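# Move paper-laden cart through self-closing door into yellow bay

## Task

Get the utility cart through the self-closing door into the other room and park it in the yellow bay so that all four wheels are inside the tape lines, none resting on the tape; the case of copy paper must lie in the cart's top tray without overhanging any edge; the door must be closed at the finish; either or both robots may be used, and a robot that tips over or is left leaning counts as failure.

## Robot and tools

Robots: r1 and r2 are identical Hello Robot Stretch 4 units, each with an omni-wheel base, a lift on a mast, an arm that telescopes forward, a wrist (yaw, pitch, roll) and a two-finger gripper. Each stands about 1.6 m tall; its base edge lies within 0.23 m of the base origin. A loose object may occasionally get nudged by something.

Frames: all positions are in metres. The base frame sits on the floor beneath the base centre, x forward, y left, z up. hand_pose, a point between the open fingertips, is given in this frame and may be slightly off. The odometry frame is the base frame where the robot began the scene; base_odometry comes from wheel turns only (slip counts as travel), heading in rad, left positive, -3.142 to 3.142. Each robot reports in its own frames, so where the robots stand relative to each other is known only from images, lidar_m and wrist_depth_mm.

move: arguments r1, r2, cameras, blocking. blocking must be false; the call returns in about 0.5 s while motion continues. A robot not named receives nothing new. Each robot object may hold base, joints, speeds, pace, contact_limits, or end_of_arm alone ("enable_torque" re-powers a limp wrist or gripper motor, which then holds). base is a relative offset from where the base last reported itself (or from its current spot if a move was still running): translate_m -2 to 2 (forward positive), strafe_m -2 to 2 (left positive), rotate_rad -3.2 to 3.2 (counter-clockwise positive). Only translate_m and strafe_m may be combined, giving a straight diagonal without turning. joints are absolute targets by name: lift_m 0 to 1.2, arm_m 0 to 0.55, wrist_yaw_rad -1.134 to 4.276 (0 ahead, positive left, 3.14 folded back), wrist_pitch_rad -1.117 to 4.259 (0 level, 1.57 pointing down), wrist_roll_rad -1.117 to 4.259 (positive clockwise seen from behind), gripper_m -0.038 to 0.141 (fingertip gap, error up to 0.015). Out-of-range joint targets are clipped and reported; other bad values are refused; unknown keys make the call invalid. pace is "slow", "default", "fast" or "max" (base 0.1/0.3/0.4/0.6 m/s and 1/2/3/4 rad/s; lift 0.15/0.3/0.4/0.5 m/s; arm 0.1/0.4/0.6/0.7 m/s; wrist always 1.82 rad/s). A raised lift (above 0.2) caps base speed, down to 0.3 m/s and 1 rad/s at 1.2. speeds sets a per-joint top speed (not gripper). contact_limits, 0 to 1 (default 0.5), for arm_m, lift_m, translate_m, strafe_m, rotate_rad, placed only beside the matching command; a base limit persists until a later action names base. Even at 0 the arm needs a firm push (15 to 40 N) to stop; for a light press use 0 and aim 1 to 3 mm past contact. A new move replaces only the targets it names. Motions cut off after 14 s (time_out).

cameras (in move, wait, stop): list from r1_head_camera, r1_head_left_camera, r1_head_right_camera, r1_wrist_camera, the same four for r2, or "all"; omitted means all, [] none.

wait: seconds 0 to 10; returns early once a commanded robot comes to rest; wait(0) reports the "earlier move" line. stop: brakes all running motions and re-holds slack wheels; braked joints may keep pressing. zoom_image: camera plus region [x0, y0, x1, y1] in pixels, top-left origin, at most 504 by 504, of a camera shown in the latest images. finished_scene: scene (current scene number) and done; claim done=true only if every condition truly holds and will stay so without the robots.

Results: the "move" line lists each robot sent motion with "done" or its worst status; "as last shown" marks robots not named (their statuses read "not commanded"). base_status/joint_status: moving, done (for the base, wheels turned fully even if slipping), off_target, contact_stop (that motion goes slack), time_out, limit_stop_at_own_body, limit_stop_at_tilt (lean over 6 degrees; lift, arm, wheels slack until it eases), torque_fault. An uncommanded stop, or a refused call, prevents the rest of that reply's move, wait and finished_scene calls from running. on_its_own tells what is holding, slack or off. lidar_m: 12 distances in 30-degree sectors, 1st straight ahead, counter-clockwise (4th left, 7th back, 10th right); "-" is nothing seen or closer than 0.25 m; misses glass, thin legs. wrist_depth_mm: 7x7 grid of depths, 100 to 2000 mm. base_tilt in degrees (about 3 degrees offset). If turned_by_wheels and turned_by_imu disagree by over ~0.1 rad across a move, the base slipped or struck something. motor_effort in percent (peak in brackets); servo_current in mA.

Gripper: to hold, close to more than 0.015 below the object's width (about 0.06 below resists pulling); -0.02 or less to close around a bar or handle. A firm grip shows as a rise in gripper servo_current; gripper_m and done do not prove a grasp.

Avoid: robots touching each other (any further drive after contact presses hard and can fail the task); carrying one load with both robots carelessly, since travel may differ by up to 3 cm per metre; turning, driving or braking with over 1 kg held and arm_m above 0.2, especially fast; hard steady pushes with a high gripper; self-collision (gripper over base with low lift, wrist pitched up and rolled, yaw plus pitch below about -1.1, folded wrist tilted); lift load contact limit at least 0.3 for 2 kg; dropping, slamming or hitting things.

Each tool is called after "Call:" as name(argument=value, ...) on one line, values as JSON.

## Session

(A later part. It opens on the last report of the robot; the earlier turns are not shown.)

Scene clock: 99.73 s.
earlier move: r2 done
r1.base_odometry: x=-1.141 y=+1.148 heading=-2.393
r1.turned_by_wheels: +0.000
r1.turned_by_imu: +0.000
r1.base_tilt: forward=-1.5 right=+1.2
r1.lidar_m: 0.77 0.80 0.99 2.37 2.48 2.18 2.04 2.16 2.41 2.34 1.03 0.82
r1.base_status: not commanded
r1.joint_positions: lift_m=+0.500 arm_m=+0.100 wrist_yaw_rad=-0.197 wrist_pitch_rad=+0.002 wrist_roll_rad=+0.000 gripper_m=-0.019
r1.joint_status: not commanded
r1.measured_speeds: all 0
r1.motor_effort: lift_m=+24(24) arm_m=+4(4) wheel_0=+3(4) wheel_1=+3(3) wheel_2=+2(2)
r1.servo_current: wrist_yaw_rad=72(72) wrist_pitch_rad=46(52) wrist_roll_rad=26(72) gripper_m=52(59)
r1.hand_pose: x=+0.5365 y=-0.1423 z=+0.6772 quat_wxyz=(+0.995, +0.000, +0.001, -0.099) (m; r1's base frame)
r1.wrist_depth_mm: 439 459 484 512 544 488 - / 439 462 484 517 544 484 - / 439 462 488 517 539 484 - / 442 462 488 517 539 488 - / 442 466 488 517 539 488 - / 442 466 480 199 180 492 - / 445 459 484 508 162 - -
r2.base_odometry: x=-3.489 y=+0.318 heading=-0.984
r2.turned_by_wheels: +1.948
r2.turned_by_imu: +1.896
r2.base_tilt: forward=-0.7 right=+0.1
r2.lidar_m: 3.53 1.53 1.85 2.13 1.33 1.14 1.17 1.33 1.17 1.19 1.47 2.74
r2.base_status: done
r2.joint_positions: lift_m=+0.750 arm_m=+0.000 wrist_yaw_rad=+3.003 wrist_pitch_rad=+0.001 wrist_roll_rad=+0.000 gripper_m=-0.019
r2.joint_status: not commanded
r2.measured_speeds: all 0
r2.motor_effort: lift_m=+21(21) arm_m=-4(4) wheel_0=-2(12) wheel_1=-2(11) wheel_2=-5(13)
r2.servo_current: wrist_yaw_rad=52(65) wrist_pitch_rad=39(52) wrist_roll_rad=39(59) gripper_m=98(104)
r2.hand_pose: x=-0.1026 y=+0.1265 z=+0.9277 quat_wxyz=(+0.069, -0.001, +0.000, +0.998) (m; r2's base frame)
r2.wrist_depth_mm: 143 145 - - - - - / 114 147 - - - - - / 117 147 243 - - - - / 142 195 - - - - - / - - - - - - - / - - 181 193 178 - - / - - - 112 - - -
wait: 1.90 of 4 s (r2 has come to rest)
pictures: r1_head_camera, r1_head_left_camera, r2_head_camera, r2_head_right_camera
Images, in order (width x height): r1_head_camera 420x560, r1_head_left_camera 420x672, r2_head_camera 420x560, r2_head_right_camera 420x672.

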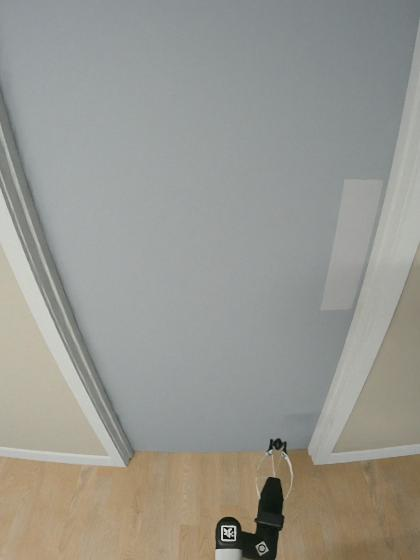

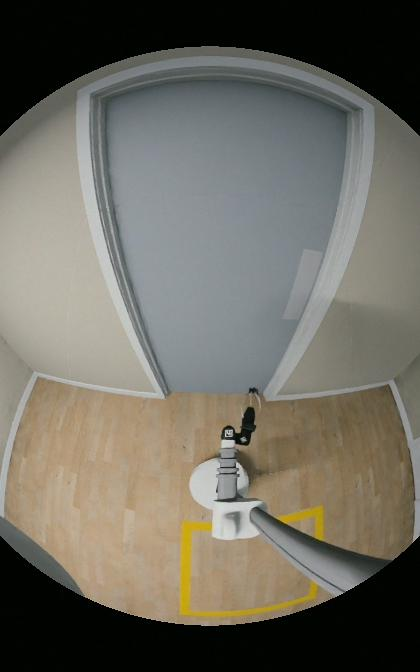

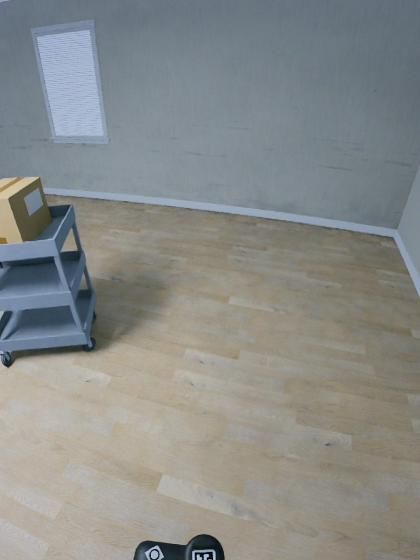

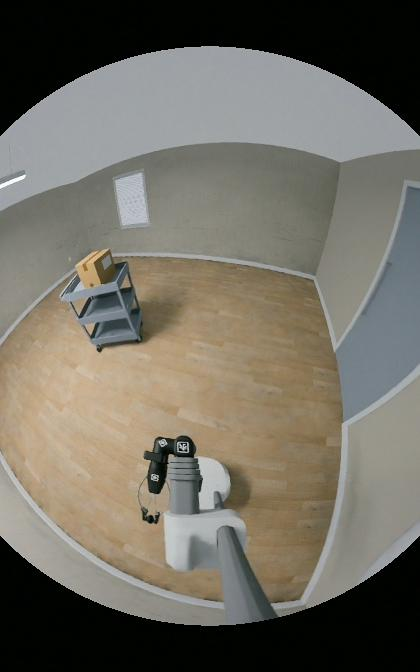

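Call:
move(blocking=false, r1={"joints":{"wrist_yaw_rad":0,"arm_m":0.2}}, cameras=["r1_head_camera","r2_head_left_camera","r2_head_right_camera","r2_head_camera"])

Call:
wait(seconds=2, cameras=["r1_head_camera","r1_head_right_camera"])

Scene clock: 121.00 s.
move: r1 moving
r1.base_odometry: x=-1.141 y=+1.148 heading=-2.393
r1.turned_by_wheels: +0.000
r1.turned_by_imu: +0.000
r1.base_tilt: forward=-1.6 right=+1.3
r1.lidar_m: 0.77 0.83 1.00 2.36 2.45 2.15 2.06 2.17 2.42 2.30 1.05 0.81
r1.base_status: not commanded
r1.joint_positions: lift_m=+0.500 arm_m=+0.151 wrist_yaw_rad=-0.003 wrist_pitch_rad=+0.002 wrist_roll_rad=+0.000 gripper_m=-0.019
r1.joint_status: arm_m moving; wrist_yaw_rad moving
r1.measured_speeds: translate_m=+0.000 strafe_m=+0.000 rotate_rad=+0.000 lift_m=+0.000 arm_m=+0.195 wrist_yaw_rad=+0.000 wrist_pitch_rad=+0.000 wrist_roll_rad=+0.000
r1.motor_effort: lift_m=+24(24) arm_m=+4(6) wheel_0=+4(4) wheel_1=+3(3) wheel_2=+2(2)
r1.servo_current: wrist_yaw_rad=59(91) wrist_pitch_rad=33(46) wrist_roll_rad=39(65) gripper_m=52(59)
r1.hand_pose: x=+0.6098 y=-0.0882 z=+0.6772 quat_wxyz=(+1.000, +0.000, +0.001, -0.001) (m; r1's base frame)
r1.wrist_depth_mm: 424 427 427 430 433 436 436 / 427 430 430 430 433 439 436 / 430 430 433 433 436 436 436 / 430 433 430 436 433 436 439 / 433 433 433 436 433 436 439 / 430 436 433 198 436 439 439 / 433 430 439 436 171 439 439
r2: as last shown
r2.turned_by_wheels: +0.000
r2.turned_by_imu: +0.000
r2.lidar_m: 3.52 1.52 1.86 2.15 1.32 1.16 1.16 1.33 1.17 1.18 1.44 2.72
r2.motor_effort: lift_m=+21(21) arm_m=-4(5) wheel_0=-2(2) wheel_1=-2(2) wheel_2=-5(5)
r2.servo_current: wrist_yaw_rad=39(52) wrist_pitch_rad=33(46) wrist_roll_rad=52(65) gripper_m=91(104)
r2.wrist_depth_mm: 143 146 - - - - - / 114 147 - - - - - / 117 148 243 - - - - / 142 195 - - - - - / - - - - - - - / - - 181 194 178 - - / - - - 112 - - -
pictures: r1_head_camera, r2_head_camera, r2_head_left_camera, r2_head_right_camera
Images, in order (width x height): r1_head_camera 420x560, r2_head_camera 420x560, r2_head_left_camera 420x672, r2_head_right_camera 420x672.

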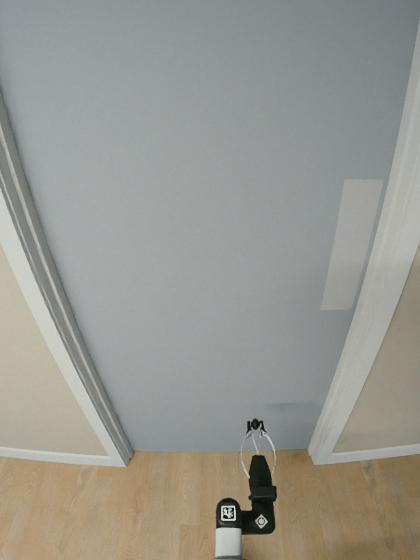

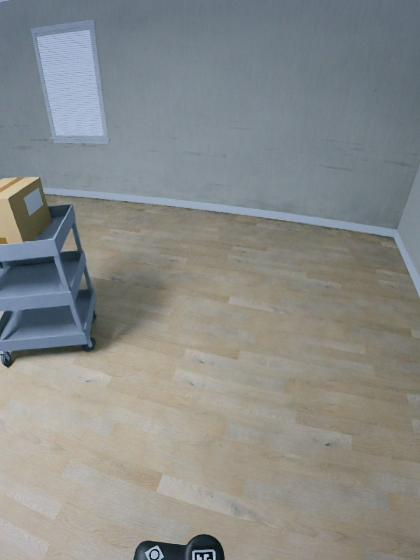

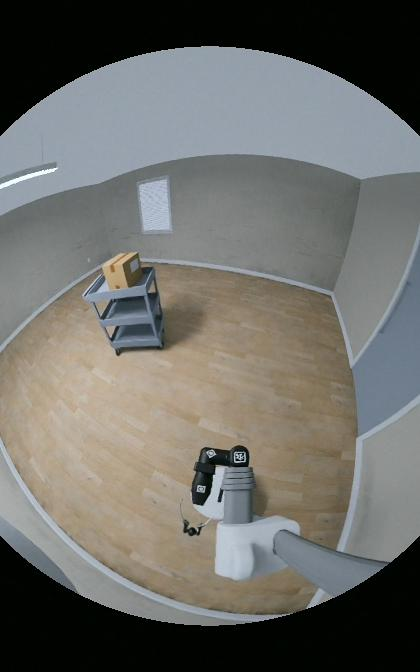

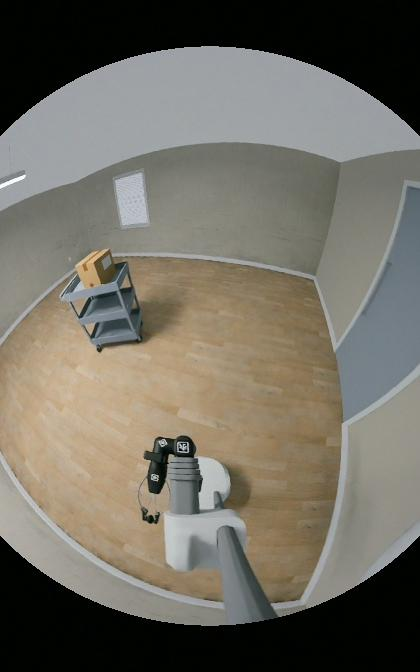

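Scene clock: 121.80 s.
earlier move: r1 done
r1.base_odometry: x=-1.141 y=+1.148 heading=-2.393
r1.turned_by_wheels: +0.000
r1.turned_by_imu: +0.000
r1.base_tilt: forward=-1.6 right=+1.2
r1.lidar_m: 0.78 0.80 1.02 2.38 2.49 2.16 2.05 2.14 2.42 2.33 1.04 0.83
r1.base_status: not commanded
r1.joint_positions: lift_m=+0.500 arm_m=+0.200 wrist_yaw_rad=-0.002 wrist_pitch_rad=+0.002 wrist_roll_rad=+0.000 gripper_m=-0.019
r1.joint_status: all done
r1.measured_speeds: all 0
r1.motor_effort: lift_m=+24(24) arm_m=+4(6) wheel_0=+3(4) wheel_1=+3(3) wheel_2=+2(2)
r1.servo_current: wrist_yaw_rad=59(91) wrist_pitch_rad=33(46) wrist_roll_rad=46(65) gripper_m=52(59)
r1.hand_pose: x=+0.6590 y=-0.0881 z=+0.6772 quat_wxyz=(+1.000, +0.000, +0.001, -0.001) (m; r1's base frame)
r1.wrist_depth_mm: 370 373 373 373 373 373 375 / 373 373 373 375 375 375 377 / 375 373 375 375 375 375 375 / 373 375 375 375 377 379 377 / 375 375 375 377 377 379 379 / 375 377 377 198 379 379 382 / 377 379 184 379 179 379 382
r2.base_odometry: x=-3.489 y=+0.318 heading=-0.984
r2.turned_by_wheels: +0.000
r2.turned_by_imu: +0.000
r2.base_tilt: forward=-0.7 right=+0.1
r2.lidar_m: 3.55 1.54 1.85 2.13 1.29 1.17 1.17 1.32 1.17 1.19 1.43 2.73
r2.base_status: not commanded
r2.joint_positions: lift_m=+0.750 arm_m=+0.000 wrist_yaw_rad=+3.003 wrist_pitch_rad=+0.001 wrist_roll_rad=+0.000 gripper_m=-0.019
r2.joint_status: not commanded
r2.measured_speeds: all 0
r2.motor_effort: lift_m=+21(21) arm_m=-4(5) wheel_0=-2(2) wheel_1=-2(2) wheel_2=-4(5)
r2.servo_current: wrist_yaw_rad=52(59) wrist_pitch_rad=39(46) wrist_roll_rad=39(65) gripper_m=98(104)
r2.hand_pose: x=-0.1026 y=+0.1265 z=+0.9277 quat_wxyz=(+0.069, -0.001, +0.000, +0.998) (m; r2's base frame)
r2.wrist_depth_mm: 144 145 - - - - - / 114 147 - - - - - / 117 147 243 - - - - / 142 195 - - - - - / - - - - - - - / - - 182 194 178 - - / - - - 112 - - -
wait: 0.80 of 2 s (r1 has come to rest)
pictures: r1_head_camera, r1_head_right_camera
Images, in order (width x height): r1_head_camera 420x560, r1_head_right_camera 420x672.

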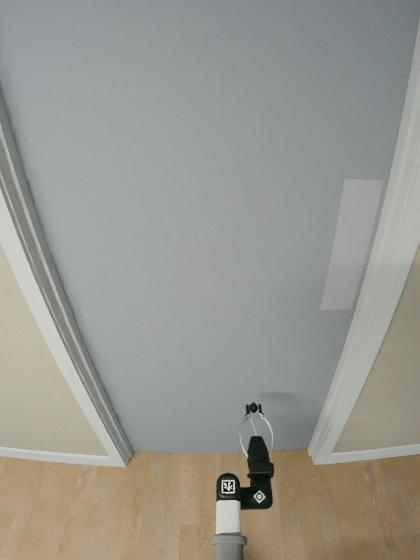

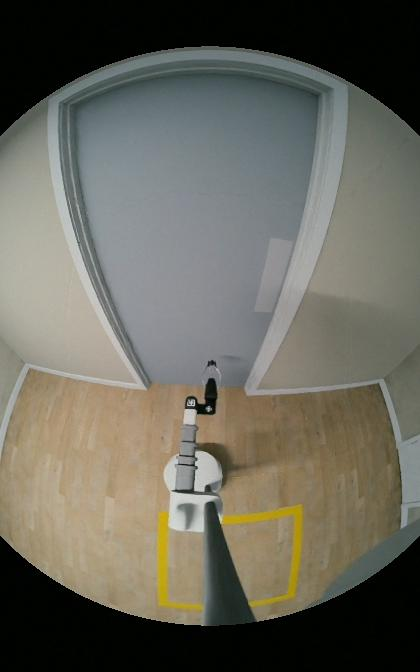

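Call:
move(blocking=false, r1={"base":{"translate_m":-0.28},"joints":{"wrist_yaw_rad":-0.25,"arm_m":0.45}}, cameras=[])

Call:
wait(seconds=4, cameras=[])

Call:
move(blocking=false, r1={"base":{"translate_m":0.8},"pace":"slow","contact_limits":{"translate_m":0.6}}, cameras=[])

Call:
wait(seconds=9, cameras=["r1_head_camera","r1_head_right_camera","r2_head_right_camera"])

Scene clock: 136.23 s.
move: r1 moving
r1.base_odometry: x=-1.118 y=+1.170 heading=-2.393
r1.turned_by_wheels: +0.000
r1.turned_by_imu: +0.000
r1.base_tilt: forward=-1.5 right=+1.3
r1.lidar_m: 0.79 0.82 1.08 2.37 2.47 2.15 2.03 2.15 2.42 2.32 1.12 0.83
r1.base_status: translate_m moving
r1.joint_positions: lift_m=+0.500 arm_m=+0.251 wrist_yaw_rad=-0.247 wrist_pitch_rad=+0.002 wrist_roll_rad=+0.000 gripper_m=-0.019
r1.joint_status: arm_m moving; wrist_yaw_rad moving
r1.measured_speeds: translate_m=-0.121 strafe_m=+0.000 rotate_rad=-0.002 lift_m=+0.000 arm_m=+0.195 wrist_yaw_rad=-0.008 wrist_pitch_rad=+0.000 wrist_roll_rad=+0.000
r1.motor_effort: lift_m=+24(24) arm_m=+2(6) wheel_0=-5(8) wheel_1=-5(7) wheel_2=+8(9)
r1.servo_current: wrist_yaw_rad=46(130) wrist_pitch_rad=46(46) wrist_roll_rad=46(72) gripper_m=52(59)
r1.hand_pose: x=+0.6799 y=-0.1553 z=+0.6772 quat_wxyz=(+0.992, +0.000, +0.001, -0.123) (m; r1's base frame)
r1.wrist_depth_mm: 336 353 377 404 430 452 392 / 336 353 377 402 433 455 394 / 334 355 377 402 433 452 392 / 334 355 379 404 433 452 394 / 334 357 379 404 436 455 394 / 338 355 368 199 436 455 392 / 338 351 377 404 171 - 399
r2: as last shown
r2.lidar_m: 3.54 1.52 1.81 2.14 1.30 1.17 1.16 1.33 1.17 1.20 1.43 2.73
r2.motor_effort: lift_m=+21(21) arm_m=-4(4) wheel_0=-1(2) wheel_1=-2(2) wheel_2=-5(5)
r2.servo_current: wrist_yaw_rad=39(65) wrist_pitch_rad=39(46) wrist_roll_rad=46(65) gripper_m=104(104)
r2.wrist_depth_mm: 143 146 - - - - - / 114 147 - - - - - / 117 147 241 - - - - / 142 195 - - - - - / - - - - - - - / - - 181 193 178 - - / - - - 112 - - -
pictures: none
No camera images: "cameras" was empty.

Scene clock: 138.13 s.
earlier move: r1 done
r1.base_odometry: x=-0.936 y=+1.339 heading=-2.393
r1.turned_by_wheels: +0.000
r1.turned_by_imu: -0.001
r1.base_tilt: forward=-1.6 right=+1.3
r1.lidar_m: 1.03 1.09 1.40 2.38 2.47 1.89 1.76 1.85 2.44 2.31 1.46 1.07
r1.base_status: done
r1.joint_positions: lift_m=+0.500 arm_m=+0.450 wrist_yaw_rad=-0.248 wrist_pitch_rad=+0.002 wrist_roll_rad=+0.000 gripper_m=-0.019
r1.joint_status: all done
r1.measured_speeds: all 0
r1.motor_effort: lift_m=+24(24) arm_m=+4(8) wheel_0=-1(9) wheel_1=-2(7) wheel_2=-1(10)
r1.servo_current: wrist_yaw_rad=46(130) wrist_pitch_rad=46(46) wrist_roll_rad=33(72) gripper_m=52(59)
r1.hand_pose: x=+0.8790 y=-0.1554 z=+0.6772 quat_wxyz=(+0.992, +0.000, +0.001, -0.123) (m; r1's base frame)
r1.wrist_depth_mm: 377 394 418 442 469 418 - / 373 397 418 442 469 421 421 / 377 397 418 445 473 427 427 / 377 394 418 445 473 427 430 / 377 397 421 445 473 427 430 / 377 399 410 199 477 427 430 / 379 389 183 439 162 - -
r2.base_odometry: x=-3.489 y=+0.318 heading=-0.984
r2.turned_by_wheels: +0.000
r2.turned_by_imu: +0.000
r2.base_tilt: forward=-0.6 right=+0.0
r2.lidar_m: 3.53 1.54 1.86 2.17 1.28 1.15 1.17 1.34 1.15 1.17 1.44 2.74
r2.base_status: not commanded
r2.joint_positions: lift_m=+0.750 arm_m=+0.000 wrist_yaw_rad=+3.003 wrist_pitch_rad=+0.001 wrist_roll_rad=+0.000 gripper_m=-0.019
r2.joint_status: not commanded
r2.measured_speeds: all 0
r2.motor_effort: lift_m=+21(21) arm_m=-4(5) wheel_0=-2(2) wheel_1=-2(2) wheel_2=-4(5)
r2.servo_current: wrist_yaw_rad=52(65) wrist_pitch_rad=39(46) wrist_roll_rad=59(65) gripper_m=91(104)
r2.hand_pose: x=-0.1026 y=+0.1265 z=+0.9277 quat_wxyz=(+0.069, -0.001, +0.000, +0.998) (m; r2's base frame)
r2.wrist_depth_mm: 143 145 - - - - - / 114 147 - - - - - / 117 147 243 - - - - / 142 195 - - - - - / - - - - - - - / - - 181 193 178 - - / - - - 112 - - -
wait: 1.90 of 4 s (r1 has come to rest)
pictures: none
No camera images: "cameras" was empty.

Scene clock: 138.63 s.
move: r1 moving
r1.base_odometry: x=-0.945 y=+1.330 heading=-2.393
r1.turned_by_wheels: +0.000
r1.turned_by_imu: +0.000
r1.base_tilt: forward=-1.6 right=+1.3
r1.lidar_m: 1.03 1.07 1.37 2.38 2.44 1.86 1.79 1.83 2.44 2.32 1.44 1.06
r1.base_status: translate_m moving
r1.joint_positions: lift_m=+0.500 arm_m=+0.450 wrist_yaw_rad=-0.248 wrist_pitch_rad=+0.002 wrist_roll_rad=+0.000 gripper_m=-0.019
r1.joint_status: not commanded
r1.measured_speeds: translate_m=+0.048 strafe_m=+0.000 rotate_rad=+0.000 lift_m=+0.000 arm_m=+0.000 wrist_yaw_rad=+0.000 wrist_pitch_rad=+0.000 wrist_roll_rad=+0.000
r1.motor_effort: lift_m=+24(24) arm_m=+4(5) wheel_0=+6(6) wheel_1=+6(6) wheel_2=-6(6)
r1.servo_current: wrist_yaw_rad=39(65) wrist_pitch_rad=39(46) wrist_roll_rad=46(59) gripper_m=52(59)
r1.contact_limits: translate_m 0.6
r1.hand_pose: x=+0.8790 y=-0.1554 z=+0.6772 quat_wxyz=(+0.992, +0.000, +0.001, -0.123) (m; r1's base frame)
r1.wrist_depth_mm: 364 384 404 430 459 477 413 / 366 384 407 430 462 477 415 / 366 384 407 433 462 477 413 / 370 387 410 433 462 480 413 / 366 387 410 436 462 480 415 / 366 384 399 198 462 480 415 / 366 382 407 424 171 - 418
r2: as last shown
r2.base_tilt: forward=-0.7 right=+0.0
r2.lidar_m: 3.53 1.55 1.84 2.15 1.32 1.16 1.17 1.33 1.16 1.18 1.45 2.74
r2.motor_effort: lift_m=+21(21) arm_m=-4(4) wheel_0=-2(3) wheel_1=-2(2) wheel_2=-5(5)
r2.servo_current: wrist_yaw_rad=46(52) wrist_pitch_rad=39(46) wrist_roll_rad=39(59) gripper_m=91(104)
r2.wrist_depth_mm: 143 145 - - - - - / 114 147 - - - - - / 117 147 243 - - - - / 142 195 - - - - - / - - - - - - - / - - 181 193 179 - - / - - - 112 - - -
pictures: none
No camera images: "cameras" was empty.

Scene clock: 147.43 s.
earlier move: r1 done
r1.base_odometry: x=-1.523 y=+0.796 heading=-2.396
r1.turned_by_wheels: -0.003
r1.turned_by_imu: +0.009
r1.base_tilt: forward=-1.6 right=+1.3
r1.lidar_m: 0.58 0.49 0.49 0.84 2.47 2.68 2.57 2.71 2.42 0.92 0.46 3.33
r1.base_status: done
r1.joint_positions: lift_m=+0.500 arm_m=+0.449 wrist_yaw_rad=-0.270 wrist_pitch_rad=+0.002 wrist_roll_rad=+0.000 gripper_m=-0.020
r1.joint_status: not commanded
r1.measured_speeds: all 0
r1.on_its_own: wrist_yaw_rad is at rest, and its servo_current (124 mA) is outside its rest range (0 to 104 mA)
r1.motor_effort: lift_m=+24(24) arm_m=+10(10) wheel_0=-9(18) wheel_1=-3(13) wheel_2=-22(27)
r1.servo_current: wrist_yaw_rad=124(143) wrist_pitch_rad=39(52) wrist_roll_rad=46(72) gripper_m=52(59)
r1.contact_limits: translate_m 0.6
r1.hand_pose: x=+0.8750 y=-0.1611 z=+0.6772 quat_wxyz=(+0.991, +0.000, +0.001, -0.134) (m; r1's base frame)
r1.wrist_depth_mm: 110 141 178 252 - - - / 113 137 177 249 - - - / 113 136 177 249 - - - / 113 136 176 247 - - - / 113 140 176 246 - - - / 109 140 168 197 181 - - / 108 129 160 218 1618 146 1618
r2.base_odometry: x=-3.489 y=+0.318 heading=-0.984
r2.turned_by_wheels: +0.000
r2.turned_by_imu: +0.001
r2.base_tilt: forward=-0.7 right=+0.0
r2.lidar_m: 3.53 1.50 1.85 2.15 1.31 1.16 1.15 1.36 1.16 1.20 1.35 1.40
r2.base_status: not commanded
r2.joint_positions: lift_m=+0.750 arm_m=+0.000 wrist_yaw_rad=+3.003 wrist_pitch_rad=+0.001 wrist_roll_rad=+0.000 gripper_m=-0.019
r2.joint_status: not commanded
r2.measured_speeds: all 0
r2.motor_effort: lift_m=+21(21) arm_m=-4(5) wheel_0=-2(3) wheel_1=-2(2) wheel_2=-5(5)
r2.servo_current: wrist_yaw_rad=39(72) wrist_pitch_rad=46(52) wrist_roll_rad=33(59) gripper_m=98(111)
r2.hand_pose: x=-0.1026 y=+0.1265 z=+0.9277 quat_wxyz=(+0.069, -0.001, +0.000, +0.998) (m; r2's base frame)
r2.wrist_depth_mm: 143 145 - - - - - / 114 147 - - - - - / 117 147 243 - - - - / 142 195 - - - - - / - - - - - - - / - - 181 193 178 - - / - - - 112 - - -
wait: 8.80 of 9 s (r1 has come to rest)
pictures: r1_head_camera, r1_head_right_camera, r2_head_right_camera
Images, in order (width x height): r1_head_camera 420x560, r1_head_right_camera 420x672, r2_head_right_camera 420x672.

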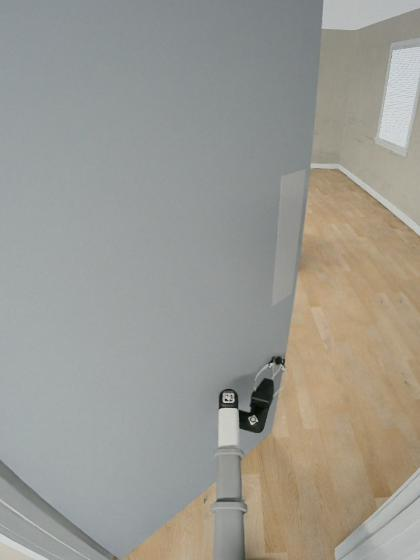

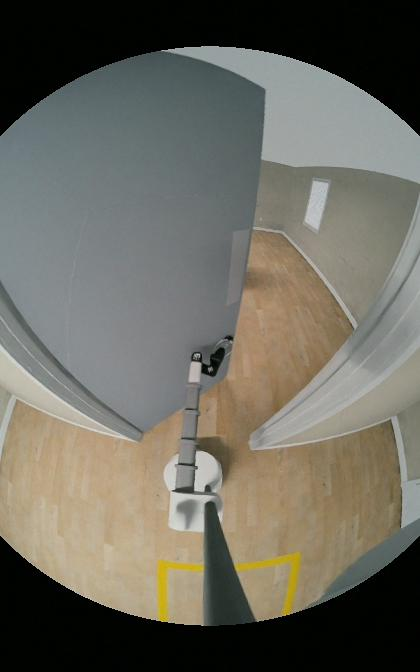

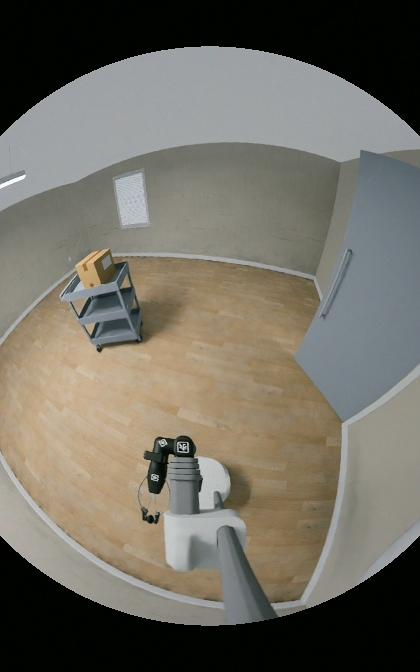

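Call:
move(blocking=false, r1={"base":{"translate_m":0.3},"joints":{"wrist_yaw_rad":0.25},"speeds":{"wrist_yaw_rad":0.3},"pace":"slow","contact_limits":{"translate_m":0.6}}, cameras=[])

Call:
wait(seconds=5, cameras=["r1_head_camera","r1_head_right_camera","r2_head_right_camera"])

Scene clock: 153.97 s.
move: r1 moving
r1.base_odometry: x=-1.532 y=+0.787 heading=-2.400
r1.turned_by_wheels: -0.004
r1.turned_by_imu: -0.004
r1.base_tilt: forward=-1.6 right=+1.3
r1.lidar_m: 0.56 0.49 0.47 0.81 2.44 2.73 2.58 2.71 2.42 0.88 0.47 3.34
r1.base_status: translate_m moving
r1.joint_positions: lift_m=+0.500 arm_m=+0.449 wrist_yaw_rad=-0.219 wrist_pitch_rad=+0.002 wrist_roll_rad=+0.000 gripper_m=-0.020
r1.joint_status: wrist_yaw_rad moving
r1.measured_speeds: translate_m=+0.048 strafe_m=+0.000 rotate_rad=-0.001 lift_m=+0.000 arm_m=+0.000 wrist_yaw_rad=+0.141 wrist_pitch_rad=+0.000 wrist_roll_rad=+0.000
r1.motor_effort: lift_m=+23(24) arm_m=+10(10) wheel_0=-9(10) wheel_1=-4(4) wheel_2=-30(30)
r1.servo_current: wrist_yaw_rad=930(936) wrist_pitch_rad=33(52) wrist_roll_rad=39(72) gripper_m=46(52)
r1.contact_limits: translate_m 0.6
r1.hand_pose: x=+0.8828 y=-0.1481 z=+0.6772 quat_wxyz=(+0.994, +0.000, +0.001, -0.110) (m; r1's base frame)
r1.wrist_depth_mm: 111 137 172 227 - - - / 111 133 171 238 - - - / 114 133 171 237 - - - / 114 133 170 236 - - - / 113 136 170 235 - - - / 107 136 168 195 181 - - / 106 126 156 200 1499 153 1618
r2: as last shown
r2.turned_by_imu: +0.000
r2.base_tilt: forward=-0.6 right=+0.1
r2.lidar_m: 3.54 1.53 1.83 2.15 1.34 1.15 1.17 1.35 1.16 1.18 1.36 1.39
r2.motor_effort: lift_m=+21(21) arm_m=-4(4) wheel_0=-1(2) wheel_1=-2(2) wheel_2=-4(5)
r2.servo_current: wrist_yaw_rad=33(65) wrist_pitch_rad=39(46) wrist_roll_rad=39(59) gripper_m=98(104)
r2.wrist_depth_mm: 143 145 - - - - - / 114 147 - - - - - / 117 148 243 - - - - / 142 195 - - - - - / - - - - - - - / - - 181 194 178 - - / - - - 112 - - -
pictures: none
No camera images: "cameras" was empty.

Scene clock: 157.73 s.
earlier move: r1 off_target
r1.base_odometry: x=-1.744 y=+0.593 heading=-2.399
r1.turned_by_wheels: +0.000
r1.turned_by_imu: -0.009
r1.base_tilt: forward=-1.6 right=+1.3
r1.lidar_m: 0.54 0.39 0.34 0.38 2.47 2.99 2.87 2.99 2.46 0.38 2.43 3.25
r1.base_status: done
r1.joint_positions: lift_m=+0.500 arm_m=+0.450 wrist_yaw_rad=+0.221 wrist_pitch_rad=+0.002 wrist_roll_rad=+0.000 gripper_m=-0.020
r1.joint_status: wrist_yaw_rad off_target (ended at +0.219, target +0.250)
r1.measured_speeds: all 0
r1.on_its_own: wrist_yaw_rad is at rest, and its servo_current (176 mA) is outside its rest range (0 to 104 mA)
r1.motor_effort: lift_m=+24(24) arm_m=+5(10) wheel_0=-15(17) wheel_1=-7(8) wheel_2=-17(31)
r1.servo_current: wrist_yaw_rad=176(936) wrist_pitch_rad=46(52) wrist_roll_rad=46(72) gripper_m=39(52)
r1.contact_limits: translate_m 0.6
r1.hand_pose: x=+0.9213 y=-0.0219 z=+0.6772 quat_wxyz=(+0.994, +0.000, +0.001, +0.110) (m; r1's base frame)
r1.wrist_depth_mm: - 113 - - - - - / - 113 - - - - - / - - - - - - - / - 113 - - - - - / 105 113 - - - - - / 104 112 - 202 182 - - / - 115 144 1618 1397 - 1576
r2.base_odometry: x=-3.489 y=+0.318 heading=-0.984
r2.turned_by_wheels: +0.000
r2.turned_by_imu: +0.001
r2.base_tilt: forward=-0.7 right=+0.1
r2.lidar_m: 3.54 1.52 1.84 2.11 1.29 1.16 1.17 1.34 1.17 1.15 1.21 1.13
r2.base_status: not commanded
r2.joint_positions: lift_m=+0.750 arm_m=+0.000 wrist_yaw_rad=+3.003 wrist_pitch_rad=+0.001 wrist_roll_rad=+0.000 gripper_m=-0.019
r2.joint_status: not commanded
r2.measured_speeds: all 0
r2.motor_effort: lift_m=+21(21) arm_m=-4(5) wheel_0=-2(2) wheel_1=-2(2) wheel_2=-4(5)
r2.servo_current: wrist_yaw_rad=46(65) wrist_pitch_rad=39(46) wrist_roll_rad=39(59) gripper_m=104(104)
r2.hand_pose: x=-0.1026 y=+0.1265 z=+0.9277 quat_wxyz=(+0.069, -0.001, +0.000, +0.998) (m; r2's base frame)
r2.wrist_depth_mm: 143 145 - - - - - / 114 147 - - - - - / 117 148 242 - - - - / 142 195 - - - - - / - - - - - - - / - - 181 193 179 - - / - - - 112 - - -
wait: 3.77 of 5 s (r1 has come to rest)
pictures: r1_head_camera, r1_head_right_camera, r2_head_right_camera
Images, in order (width x height): r1_head_camera 420x560, r1_head_right_camera 420x672, r2_head_right_camera 420x672.

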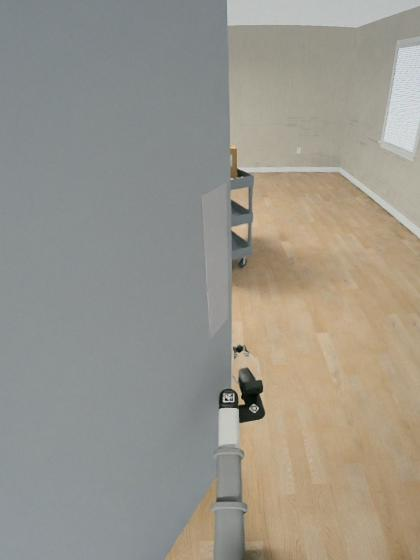

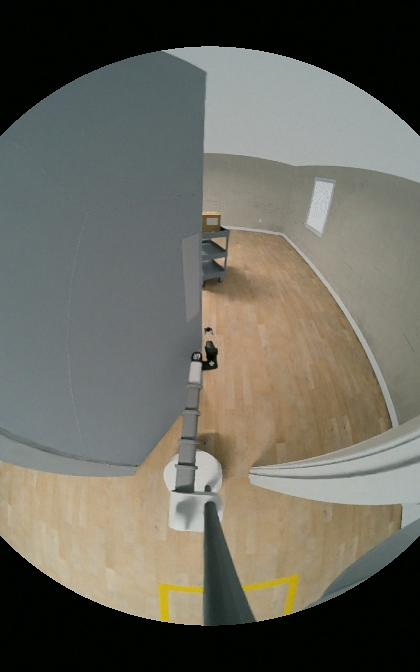

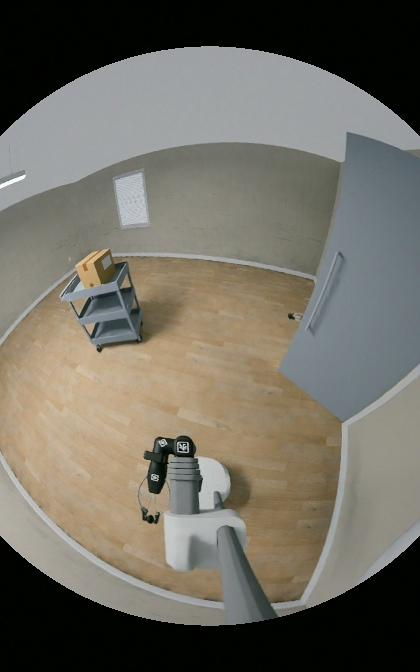

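Call:
move(blocking=false, r1={"base":{"translate_m":0.25},"joints":{"wrist_yaw_rad":0.6},"speeds":{"wrist_yaw_rad":0.3},"pace":"slow","contact_limits":{"translate_m":0.6}}, cameras=[])

Call:
wait(seconds=4, cameras=[])

Call:
move(blocking=false, r1={"base":{"rotate_rad":0.35},"pace":"slow","contact_limits":{"rotate_rad":0.6}}, cameras=[])

Call:
wait(seconds=3, cameras=["r1_head_camera","r1_head_right_camera","r2_head_right_camera"])

Scene clock: 168.90 s.
move: r1 moving
r1.base_odometry: x=-1.753 y=+0.585 heading=-2.403
r1.turned_by_wheels: -0.004
r1.turned_by_imu: -0.006
r1.base_tilt: forward=-1.6 right=+1.3
r1.lidar_m: 0.52 0.36 0.33 0.38 2.50 3.01 2.89 3.00 2.51 0.40 2.41 3.25
r1.base_status: translate_m moving
r1.joint_positions: lift_m=+0.500 arm_m=+0.450 wrist_yaw_rad=+0.337 wrist_pitch_rad=+0.002 wrist_roll_rad=+0.000 gripper_m=-0.020
r1.joint_status: wrist_yaw_rad moving
r1.measured_speeds: translate_m=+0.048 strafe_m=+0.000 rotate_rad=+0.004 lift_m=+0.000 arm_m=+0.000 wrist_yaw_rad=+0.319 wrist_pitch_rad=+0.000 wrist_roll_rad=+0.000
r1.motor_effort: lift_m=+23(24) arm_m=+4(5) wheel_0=-22(23) wheel_1=-6(9) wheel_2=-24(27)
r1.servo_current: wrist_yaw_rad=423(468) wrist_pitch_rad=39(46) wrist_roll_rad=52(65) gripper_m=39(59)
r1.contact_limits: translate_m 0.6
r1.hand_pose: x=+0.9219 y=+0.0128 z=+0.6772 quat_wxyz=(+0.986, +0.000, +0.001, +0.168) (m; r1's base frame)
r1.wrist_depth_mm: - 106 - - - - - / - 109 - - - - - / - 106 - - 1921 - - / - 109 - - - - - / - 111 - - - - - / - 108 - 201 183 - - / - 111 141 1618 1618 1464 1618
r2: as last shown
r2.turned_by_imu: +0.000
r2.lidar_m: 3.53 1.54 1.85 2.15 1.29 1.16 1.17 1.32 1.17 1.19 1.20 1.16
r2.motor_effort: lift_m=+21(21) arm_m=-4(4) wheel_0=-2(2) wheel_1=-2(2) wheel_2=-4(5)
r2.servo_current: wrist_yaw_rad=46(52) wrist_pitch_rad=46(52) wrist_roll_rad=52(52) gripper_m=98(104)
r2.wrist_depth_mm: 143 145 - - - - - / 114 147 - - - - - / 117 147 242 - - - - / 142 195 - - - - - / - - - - - - - / - - 181 195 179 - - / - - - 112 - - -
pictures: none
No camera images: "cameras" was empty.

Scene clock: 172.17 s.
earlier move: r1 done
r1.base_odometry: x=-1.928 y=+0.425 heading=-2.401
r1.turned_by_wheels: +0.002
r1.turned_by_imu: -0.020
r1.base_tilt: forward=-1.6 right=+1.3
r1.lidar_m: 0.39 0.26 0.25 0.25 0.39 3.26 3.13 3.24 0.45 0.63 2.37 3.15
r1.base_status: done
r1.joint_positions: lift_m=+0.500 arm_m=+0.450 wrist_yaw_rad=+0.600 wrist_pitch_rad=+0.002 wrist_roll_rad=+0.000 gripper_m=-0.020
r1.joint_status: all done
r1.measured_speeds: all 0
r1.motor_effort: lift_m=+23(24) arm_m=+4(9) wheel_0=-10(23) wheel_1=-1(9) wheel_2=-13(29)
r1.servo_current: wrist_yaw_rad=59(468) wrist_pitch_rad=39(52) wrist_roll_rad=59(72) gripper_m=46(59)
r1.contact_limits: translate_m 0.6
r1.hand_pose: x=+0.9082 y=+0.0907 z=+0.6772 quat_wxyz=(+0.955, +0.000, +0.001, +0.295) (m; r1's base frame)
r1.wrist_depth_mm: - - - - - - - / - - - - - - - / - - - - - - 1397 / - - - - - - - / - - - - - 1863 - / - - - 193 - - - / 1756 1618 184 1661 154 - -
r2.base_odometry: x=-3.489 y=+0.318 heading=-0.984
r2.turned_by_wheels: +0.000
r2.turned_by_imu: +0.000
r2.base_tilt: forward=-0.7 right=+0.1
r2.lidar_m: 3.55 1.54 1.84 2.14 1.30 1.14 1.17 1.34 1.15 1.18 1.20 1.13
r2.base_status: not commanded
r2.joint_positions: lift_m=+0.750 arm_m=+0.000 wrist_yaw_rad=+3.003 wrist_pitch_rad=+0.001 wrist_roll_rad=+0.000 gripper_m=-0.019
r2.joint_status: not commanded
r2.measured_speeds: all 0
r2.motor_effort: lift_m=+20(21) arm_m=-5(5) wheel_0=-2(3) wheel_1=-2(3) wheel_2=-5(5)
r2.servo_current: wrist_yaw_rad=46(65) wrist_pitch_rad=33(52) wrist_roll_rad=59(59) gripper_m=98(104)
r2.hand_pose: x=-0.1026 y=+0.1265 z=+0.9277 quat_wxyz=(+0.069, -0.001, +0.000, +0.998) (m; r2's base frame)
r2.wrist_depth_mm: 144 145 - - - - - / 114 148 - - - - - / 117 147 243 - - - - / 142 195 - - - - - / - - - - - - - / - - 181 194 179 - - / - - - 112 - - -
wait: 3.27 of 4 s (r1 has come to rest)
pictures: none
No camera images: "cameras" was empty.

Scene clock: 172.67 s.
move: r1 contact_stop
r1.base_odometry: x=-1.934 y=+0.426 heading=-2.357
r1.turned_by_wheels: +0.044
r1.turned_by_imu: +0.032
r1.base_tilt: forward=-1.6 right=+1.3
r1.lidar_m: 0.41 0.27 0.25 0.26 0.40 3.28 3.16 3.23 0.43 0.75 2.40 3.26
r1.base_status: rotate_rad contact_stop
r1.joint_positions: lift_m=+0.500 arm_m=+0.450 wrist_yaw_rad=+0.600 wrist_pitch_rad=+0.002 wrist_roll_rad=+0.000 gripper_m=-0.020
r1.joint_status: not commanded
r1.measured_speeds: translate_m=+0.007 strafe_m=-0.009 rotate_rad=-0.030 lift_m=+0.000 arm_m=+0.000 wrist_yaw_rad=+0.000 wrist_pitch_rad=+0.000 wrist_roll_rad=+0.000
r1.on_its_own: the wheels are slack since a contact_stop
r1.motor_effort: lift_m=+23(23) arm_m=+3(5) wheel_0=-3(30) wheel_1=-1(16) wheel_2=-2(23)
r1.servo_current: wrist_yaw_rad=59(59) wrist_pitch_rad=39(52) wrist_roll_rad=59(65) gripper_m=39(46)
r1.contact_limits: rotate_rad 0.6
r1.hand_pose: x=+0.9082 y=+0.0908 z=+0.6772 quat_wxyz=(+0.955, +0.000, +0.001, +0.296) (m; r1's base frame)
r1.wrist_depth_mm: - - - - - - - / - - - - - - - / - - - - - - 1397 / - - - - - - - / - - - - - 1921 - / - - - 200 - - - / 1708 1618 180 1618 154 - -
r2: as last shown
r2.lidar_m: 3.55 1.52 1.87 2.14 1.31 1.15 1.17 1.34 1.17 1.18 1.18 1.11
r2.motor_effort: lift_m=+21(21) arm_m=-4(4) wheel_0=-2(2) wheel_1=-2(2) wheel_2=-5(5)
r2.servo_current: wrist_yaw_rad=52(52) wrist_pitch_rad=46(46) wrist_roll_rad=39(59) gripper_m=98(104)
r2.wrist_depth_mm: 143 145 - - - - - / 114 147 - - - - - / 117 147 242 - - - - / 143 195 - - - - - / - - - - - - - / - - 181 195 178 - - / - - - 112 - - -
pictures: none
No camera images: "cameras" was empty.

not run: a stop that you did not command came earlier in this reply.

Call:
wait(seconds=0.1, cameras=["r1_head_left_camera","r1_head_right_camera","r2_head_right_camera"])

Scene clock: 175.03 s.
earlier move: r1 contact_stop
r1.base_odometry: x=-1.918 y=+0.529 heading=-2.834
r1.turned_by_wheels: -0.477
r1.turned_by_imu: -0.482
r1.base_tilt: forward=-1.6 right=+1.3
r1.lidar_m: 0.32 0.25 - 0.25 0.25 0.52 3.17 3.05 3.19 0.34 0.51 2.38
r1.base_status: rotate_rad contact_stop
r1.joint_positions: lift_m=+0.500 arm_m=+0.450 wrist_yaw_rad=+0.600 wrist_pitch_rad=+0.002 wrist_roll_rad=+0.000 gripper_m=-0.020
r1.joint_status: not commanded
r1.measured_speeds: translate_m=-0.058 strafe_m=-0.045 rotate_rad=-0.188 lift_m=+0.000 arm_m=+0.000 wrist_yaw_rad=+0.000 wrist_pitch_rad=+0.000 wrist_roll_rad=+0.000
r1.on_its_own: the wheels are slack since a contact_stop
r1.motor_effort: lift_m=+23(23) arm_m=+4(5) wheel_0=+0(30) wheel_1=+0(16) wheel_2=+0(23)
r1.servo_current: wrist_yaw_rad=33(72) wrist_pitch_rad=39(52) wrist_roll_rad=52(65) gripper_m=46(52)
r1.contact_limits: rotate_rad 0.6
r1.hand_pose: x=+0.9082 y=+0.0908 z=+0.6772 quat_wxyz=(+0.955, +0.000, +0.001, +0.296) (m; r1's base frame)
r1.wrist_depth_mm: - - - - - - - / - - - - - - - / - - - - - - - / - - - - - - - / - - - - - - - / - - - 193 - - - / 1708 1618 184 1618 154 1708 1618
r2.base_odometry: x=-3.489 y=+0.318 heading=-0.984
r2.turned_by_wheels: +0.000
r2.turned_by_imu: +0.000
r2.base_tilt: forward=-0.7 right=+0.1
r2.lidar_m: 3.56 1.52 1.85 2.10 1.29 1.15 1.17 1.32 1.17 1.16 1.36 1.47
r2.base_status: not commanded
r2.joint_positions: lift_m=+0.750 arm_m=+0.000 wrist_yaw_rad=+3.003 wrist_pitch_rad=+0.001 wrist_roll_rad=+0.000 gripper_m=-0.019
r2.joint_status: not commanded
r2.measured_speeds: all 0
r2.motor_effort: lift_m=+21(21) arm_m=-4(5) wheel_0=-2(2) wheel_1=-2(2) wheel_2=-5(5)
r2.servo_current: wrist_yaw_rad=59(59) wrist_pitch_rad=39(46) wrist_roll_rad=46(59) gripper_m=98(104)
r2.hand_pose: x=-0.1026 y=+0.1265 z=+0.9277 quat_wxyz=(+0.069, -0.001, +0.000, +0.998) (m; r2's base frame)
r2.wrist_depth_mm: 143 145 - - - - - / 114 147 - - - - - / 117 148 242 - - - - / 142 195 - - - - - / - - - - - - - / - - 181 194 178 - - / - - - 112 - - -
wait: 0.10 s; no rest
pictures: r1_head_left_camera, r1_head_right_camera, r2_head_right_camera
Images, in order (width x height): r1_head_left_camera 420x672, r1_head_right_camera 420x672, r2_head_right_camera 420x672.

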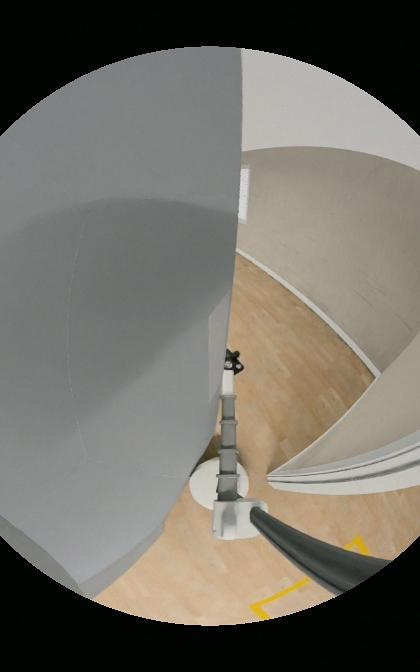

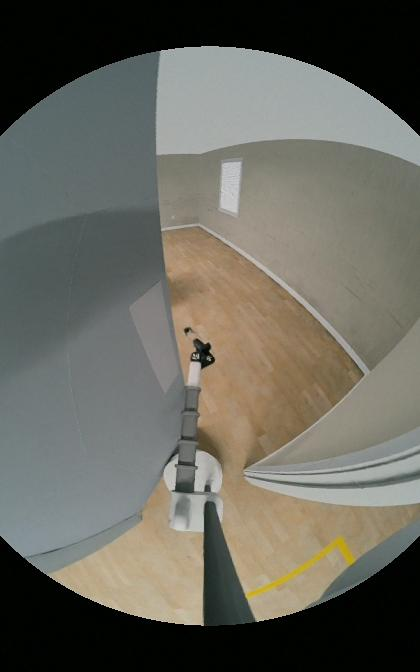

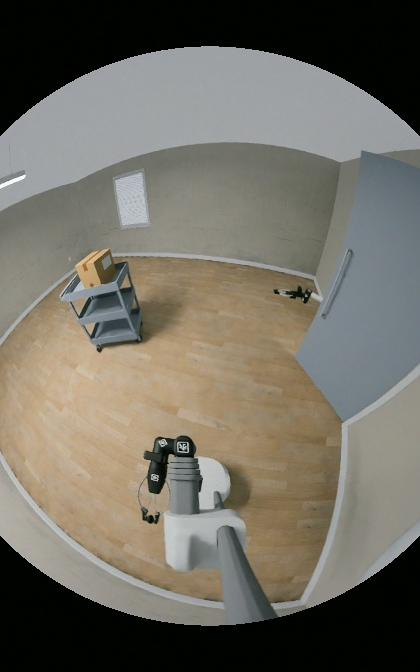

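Call:
move(blocking=false, r1={"base":{"rotate_rad":0.55},"joints":{"wrist_yaw_rad":0},"pace":"slow","contact_limits":{"rotate_rad":1}}, cameras=[])

Call:
wait(seconds=3, cameras=["r1_head_left_camera","r1_head_right_camera","r2_head_right_camera"])

Scene clock: 179.20 s.
move: r1 moving
r1.base_odometry: x=-1.703 y=+0.728 heading=+3.034
r1.turned_by_wheels: -0.415
r1.turned_by_imu: -0.440
r1.base_tilt: forward=-1.6 right=+1.3
r1.lidar_m: 0.33 0.25 0.27 0.25 0.29 0.51 2.65 2.79 2.76 2.92 2.27 0.31
r1.base_status: rotate_rad moving
r1.joint_positions: lift_m=+0.500 arm_m=+0.450 wrist_yaw_rad=+0.210 wrist_pitch_rad=+0.002 wrist_roll_rad=+0.000 gripper_m=-0.020
r1.joint_status: wrist_yaw_rad moving
r1.measured_speeds: translate_m=+0.003 strafe_m=-0.003 rotate_rad=+0.429 lift_m=+0.000 arm_m=+0.000 wrist_yaw_rad=-1.335 wrist_pitch_rad=+0.000 wrist_roll_rad=+0.000
r1.motor_effort: lift_m=+23(23) arm_m=+5(5) wheel_0=-24(27) wheel_1=-8(10) wheel_2=-21(22)
r1.servo_current: wrist_yaw_rad=72(104) wrist_pitch_rad=46(52) wrist_roll_rad=59(59) gripper_m=46(52)
r1.contact_limits: rotate_rad 1
r1.hand_pose: x=+0.9210 y=-0.0253 z=+0.6772 quat_wxyz=(+0.994, +0.000, +0.001, +0.105) (m; r1's base frame)
r1.wrist_depth_mm: - - - - - - - / - - - - - - - / - - - - - - - / - - - - - - - / - - - - - - - / - - - 193 180 - - / 1708 1661 185 1661 154 - -
r2: as last shown
r2.turned_by_imu: +0.001
r2.lidar_m: 3.54 1.54 1.85 2.16 1.31 1.16 1.17 1.30 1.18 1.18 1.42 2.15
r2.motor_effort: lift_m=+20(21) arm_m=-4(5) wheel_0=-2(2) wheel_1=-2(2) wheel_2=-4(5)
r2.servo_current: wrist_yaw_rad=46(59) wrist_pitch_rad=46(46) wrist_roll_rad=39(52) gripper_m=104(104)
r2.wrist_depth_mm: 143 145 - - - - - / 114 147 - - - - - / 117 147 243 - - - - / 142 195 - - - - - / - - - - - - - / - - 181 193 178 - - / - - - 112 - - -
pictures: none
No camera images: "cameras" was empty.

Scene clock: 180.73 s.
earlier move: r1 done
r1.base_odometry: x=-1.703 y=+0.728 heading=-2.796
r1.turned_by_wheels: +0.453
r1.turned_by_imu: +0.330
r1.base_tilt: forward=-1.6 right=+1.3
r1.lidar_m: 0.39 0.30 0.27 0.32 0.52 2.55 2.95 2.73 2.79 2.37 0.30 0.29
r1.base_status: done
r1.joint_positions: lift_m=+0.500 arm_m=+0.450 wrist_yaw_rad=+0.003 wrist_pitch_rad=+0.002 wrist_roll_rad=+0.000 gripper_m=-0.020
r1.joint_status: all done
r1.measured_speeds: all 0
r1.motor_effort: lift_m=+23(23) arm_m=+4(6) wheel_0=-19(33) wheel_1=-7(15) wheel_2=-15(24)
r1.servo_current: wrist_yaw_rad=52(104) wrist_pitch_rad=39(52) wrist_roll_rad=52(72) gripper_m=46(52)
r1.contact_limits: rotate_rad 1
r1.hand_pose: x=+0.9095 y=-0.0867 z=+0.6772 quat_wxyz=(+1.000, +0.000, +0.001, +0.001) (m; r1's base frame)
r1.wrist_depth_mm: - - - - - - - / - - - - - - - / - - - - - - - / - - - - - - - / - - - - - - - / - - - 193 - - - / 1708 1618 185 1661 154 1756 1537
r2.base_odometry: x=-3.489 y=+0.318 heading=-0.984
r2.turned_by_wheels: +0.000
r2.turned_by_imu: +0.000
r2.base_tilt: forward=-0.7 right=+0.1
r2.lidar_m: 3.55 1.55 1.85 2.15 1.31 1.14 1.17 1.32 1.19 1.20 1.40 1.94
r2.base_status: not commanded
r2.joint_positions: lift_m=+0.750 arm_m=+0.000 wrist_yaw_rad=+3.003 wrist_pitch_rad=+0.001 wrist_roll_rad=+0.000 gripper_m=-0.019
r2.joint_status: not commanded
r2.measured_speeds: all 0
r2.motor_effort: lift_m=+21(21) arm_m=-4(5) wheel_0=-2(2) wheel_1=-2(2) wheel_2=-5(5)
r2.servo_current: wrist_yaw_rad=52(59) wrist_pitch_rad=46(46) wrist_roll_rad=52(65) gripper_m=104(104)
r2.hand_pose: x=-0.1026 y=+0.1265 z=+0.9277 quat_wxyz=(+0.069, -0.001, +0.000, +0.998) (m; r2's base frame)
r2.wrist_depth_mm: 143 145 - - - - - / 114 147 - - - - - / 117 148 243 - - - - / 142 195 - - - - - / - - - - - - - / - - 181 193 178 - - / - - - 112 - - -
wait: 1.53 of 3 s (r1 has come to rest)
pictures: r1_head_left_camera, r1_head_right_camera, r2_head_right_camera
Images, in order (width x height): r1_head_left_camera 420x672, r1_head_right_camera 420x672, r2_head_right_camera 420x672.

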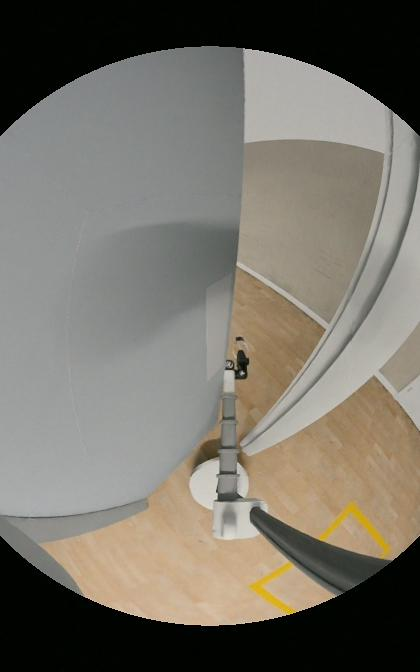

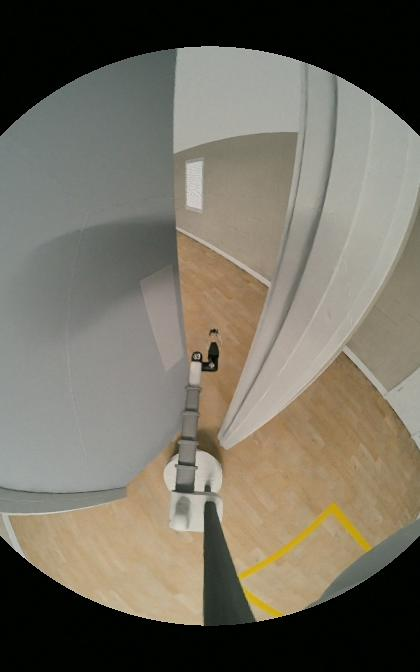

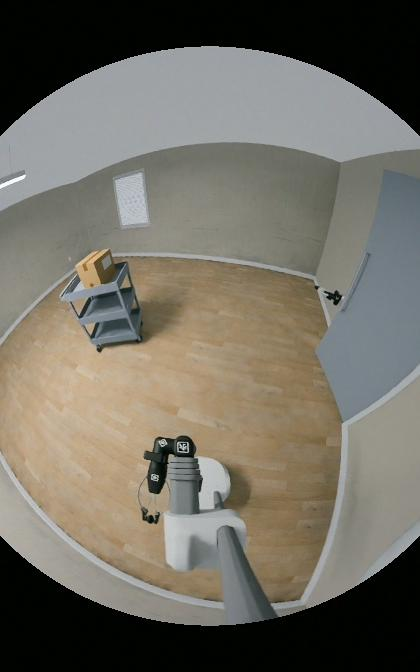

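Call:
move(blocking=false, r1={"base":{"rotate_rad":0.6},"pace":"slow","contact_limits":{"rotate_rad":1}}, cameras=[])

Call:
wait(seconds=3, cameras=["r1_head_left_camera","r1_head_right_camera","r2_head_right_camera"])

Scene clock: 187.10 s.
move: r1 moving
r1.base_odometry: x=-1.703 y=+0.729 heading=-2.671
r1.turned_by_wheels: +0.126
r1.turned_by_imu: +0.060
r1.base_tilt: forward=-1.6 right=+1.3
r1.lidar_m: 0.41 0.30 0.29 0.35 0.57 2.60 2.90 2.74 2.84 2.27 0.27 0.28
r1.base_status: rotate_rad moving
r1.joint_positions: lift_m=+0.500 arm_m=+0.450 wrist_yaw_rad=+0.003 wrist_pitch_rad=+0.002 wrist_roll_rad=+0.000 gripper_m=-0.020
r1.joint_status: not commanded
r1.measured_speeds: translate_m=-0.001 strafe_m=+0.000 rotate_rad=+0.505 lift_m=+0.000 arm_m=+0.000 wrist_yaw_rad=+0.000 wrist_pitch_rad=+0.000 wrist_roll_rad=+0.000
r1.motor_effort: lift_m=+23(23) arm_m=+4(4) wheel_0=-29(31) wheel_1=-13(14) wheel_2=-24(25)
r1.servo_current: wrist_yaw_rad=46(72) wrist_pitch_rad=39(46) wrist_roll_rad=39(52) gripper_m=46(52)
r1.contact_limits: rotate_rad 1
r1.hand_pose: x=+0.9094 y=-0.0867 z=+0.6772 quat_wxyz=(+1.000, +0.000, +0.001, +0.001) (m; r1's base frame)
r1.wrist_depth_mm: - - - - - - - / - - - - - - - / - - - - - - - / - - - - - - - / - - - - - - - / - - - 199 - - - / 1708 1618 184 1618 154 1661 1576
r2: as last shown
r2.base_tilt: forward=-0.6 right=+0.1
r2.lidar_m: 3.54 1.54 1.84 2.14 1.30 1.16 1.18 1.31 1.15 1.17 1.40 1.92
r2.motor_effort: lift_m=+21(21) arm_m=-4(5) wheel_0=-2(2) wheel_1=-1(2) wheel_2=-4(5)
r2.servo_current: wrist_yaw_rad=52(52) wrist_pitch_rad=46(46) wrist_roll_rad=39(59) gripper_m=98(104)
r2.wrist_depth_mm: 143 145 - - - - - / 114 147 - - - - - / 117 148 242 - - - - / 142 195 - - - - - / - - - - - - - / - - 181 193 178 - - / - - - 112 - - -
pictures: none
No camera images: "cameras" was empty.

Scene clock: 188.43 s.
earlier move: r1 done
r1.base_odometry: x=-1.704 y=+0.729 heading=-2.200
r1.turned_by_wheels: +0.470
r1.turned_by_imu: +0.210
r1.base_tilt: forward=-1.6 right=+1.3
r1.lidar_m: 0.41 0.35 0.37 0.44 0.74 2.91 2.78 2.77 2.57 2.11 0.25 0.25
r1.base_status: done
r1.joint_positions: lift_m=+0.500 arm_m=+0.450 wrist_yaw_rad=+0.003 wrist_pitch_rad=+0.002 wrist_roll_rad=+0.000 gripper_m=-0.020
r1.joint_status: not commanded
r1.measured_speeds: all 0
r1.motor_effort: lift_m=+23(23) arm_m=+5(5) wheel_0=-26(31) wheel_1=-7(15) wheel_2=-17(25)
r1.servo_current: wrist_yaw_rad=59(72) wrist_pitch_rad=46(52) wrist_roll_rad=39(59) gripper_m=39(52)
r1.contact_limits: rotate_rad 1
r1.hand_pose: x=+0.9094 y=-0.0867 z=+0.6772 quat_wxyz=(+1.000, +0.000, +0.001, +0.001) (m; r1's base frame)
r1.wrist_depth_mm: - - - - - - - / - - - - - - - / - - - - - - - / - - - - - - - / - - - - - - - / - - - 193 - - 1983 / 1661 1618 184 1661 153 1708 1708
r2.base_odometry: x=-3.489 y=+0.318 heading=-0.984
r2.turned_by_wheels: +0.000
r2.turned_by_imu: +0.000
r2.base_tilt: forward=-0.7 right=+0.1
r2.lidar_m: 3.56 1.55 1.83 2.14 1.29 1.15 1.15 1.33 1.17 1.17 1.40 1.78
r2.base_status: not commanded
r2.joint_positions: lift_m=+0.750 arm_m=+0.000 wrist_yaw_rad=+3.003 wrist_pitch_rad=+0.001 wrist_roll_rad=+0.000 gripper_m=-0.019
r2.joint_status: not commanded
r2.measured_speeds: all 0
r2.motor_effort: lift_m=+21(21) arm_m=-4(5) wheel_0=-2(2) wheel_1=-2(2) wheel_2=-4(5)
r2.servo_current: wrist_yaw_rad=46(59) wrist_pitch_rad=39(46) wrist_roll_rad=39(59) gripper_m=98(104)
r2.hand_pose: x=-0.1026 y=+0.1265 z=+0.9277 quat_wxyz=(+0.069, -0.001, +0.000, +0.998) (m; r2's base frame)
r2.wrist_depth_mm: 143 145 - - - - - / 114 147 - - - - - / 117 147 243 - - - - / 142 195 - - - - - / - - - - - - - / - - 181 194 178 - - / - - - 112 - - -
wait: 1.33 of 3 s (r1 has come to rest)
pictures: r1_head_left_camera, r1_head_right_camera, r2_head_right_camera
Images, in order (width x height): r1_head_left_camera 420x672, r1_head_right_camera 420x672, r2_head_right_camera 420x672.

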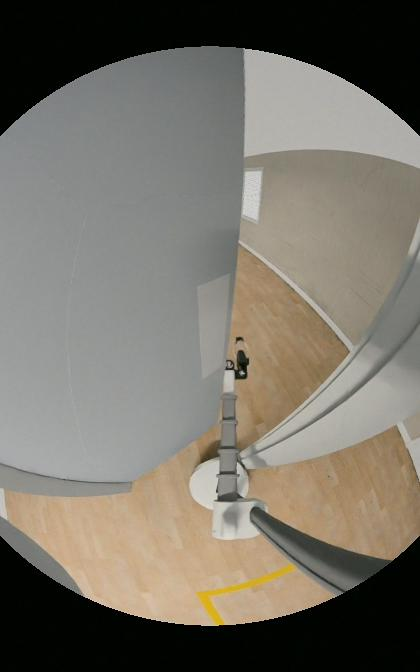

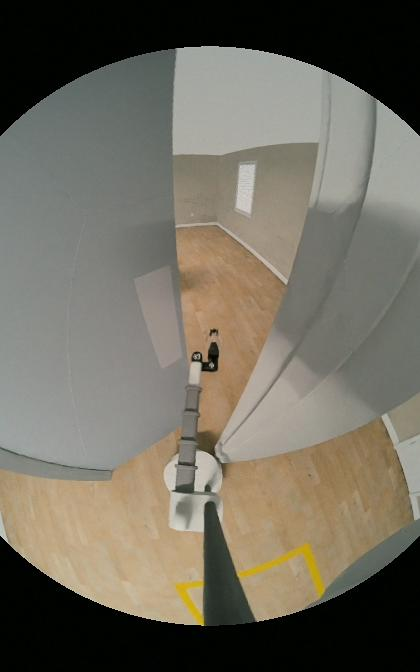

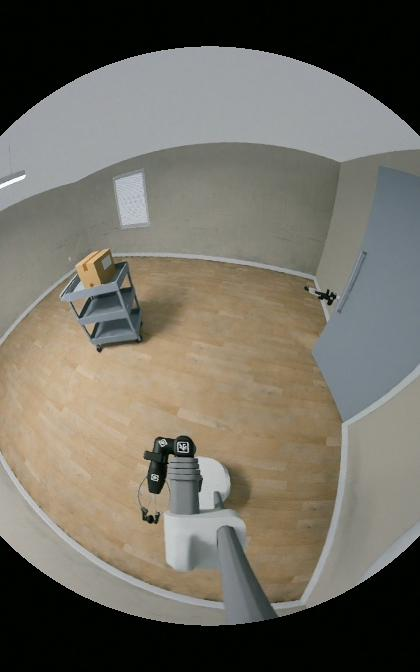

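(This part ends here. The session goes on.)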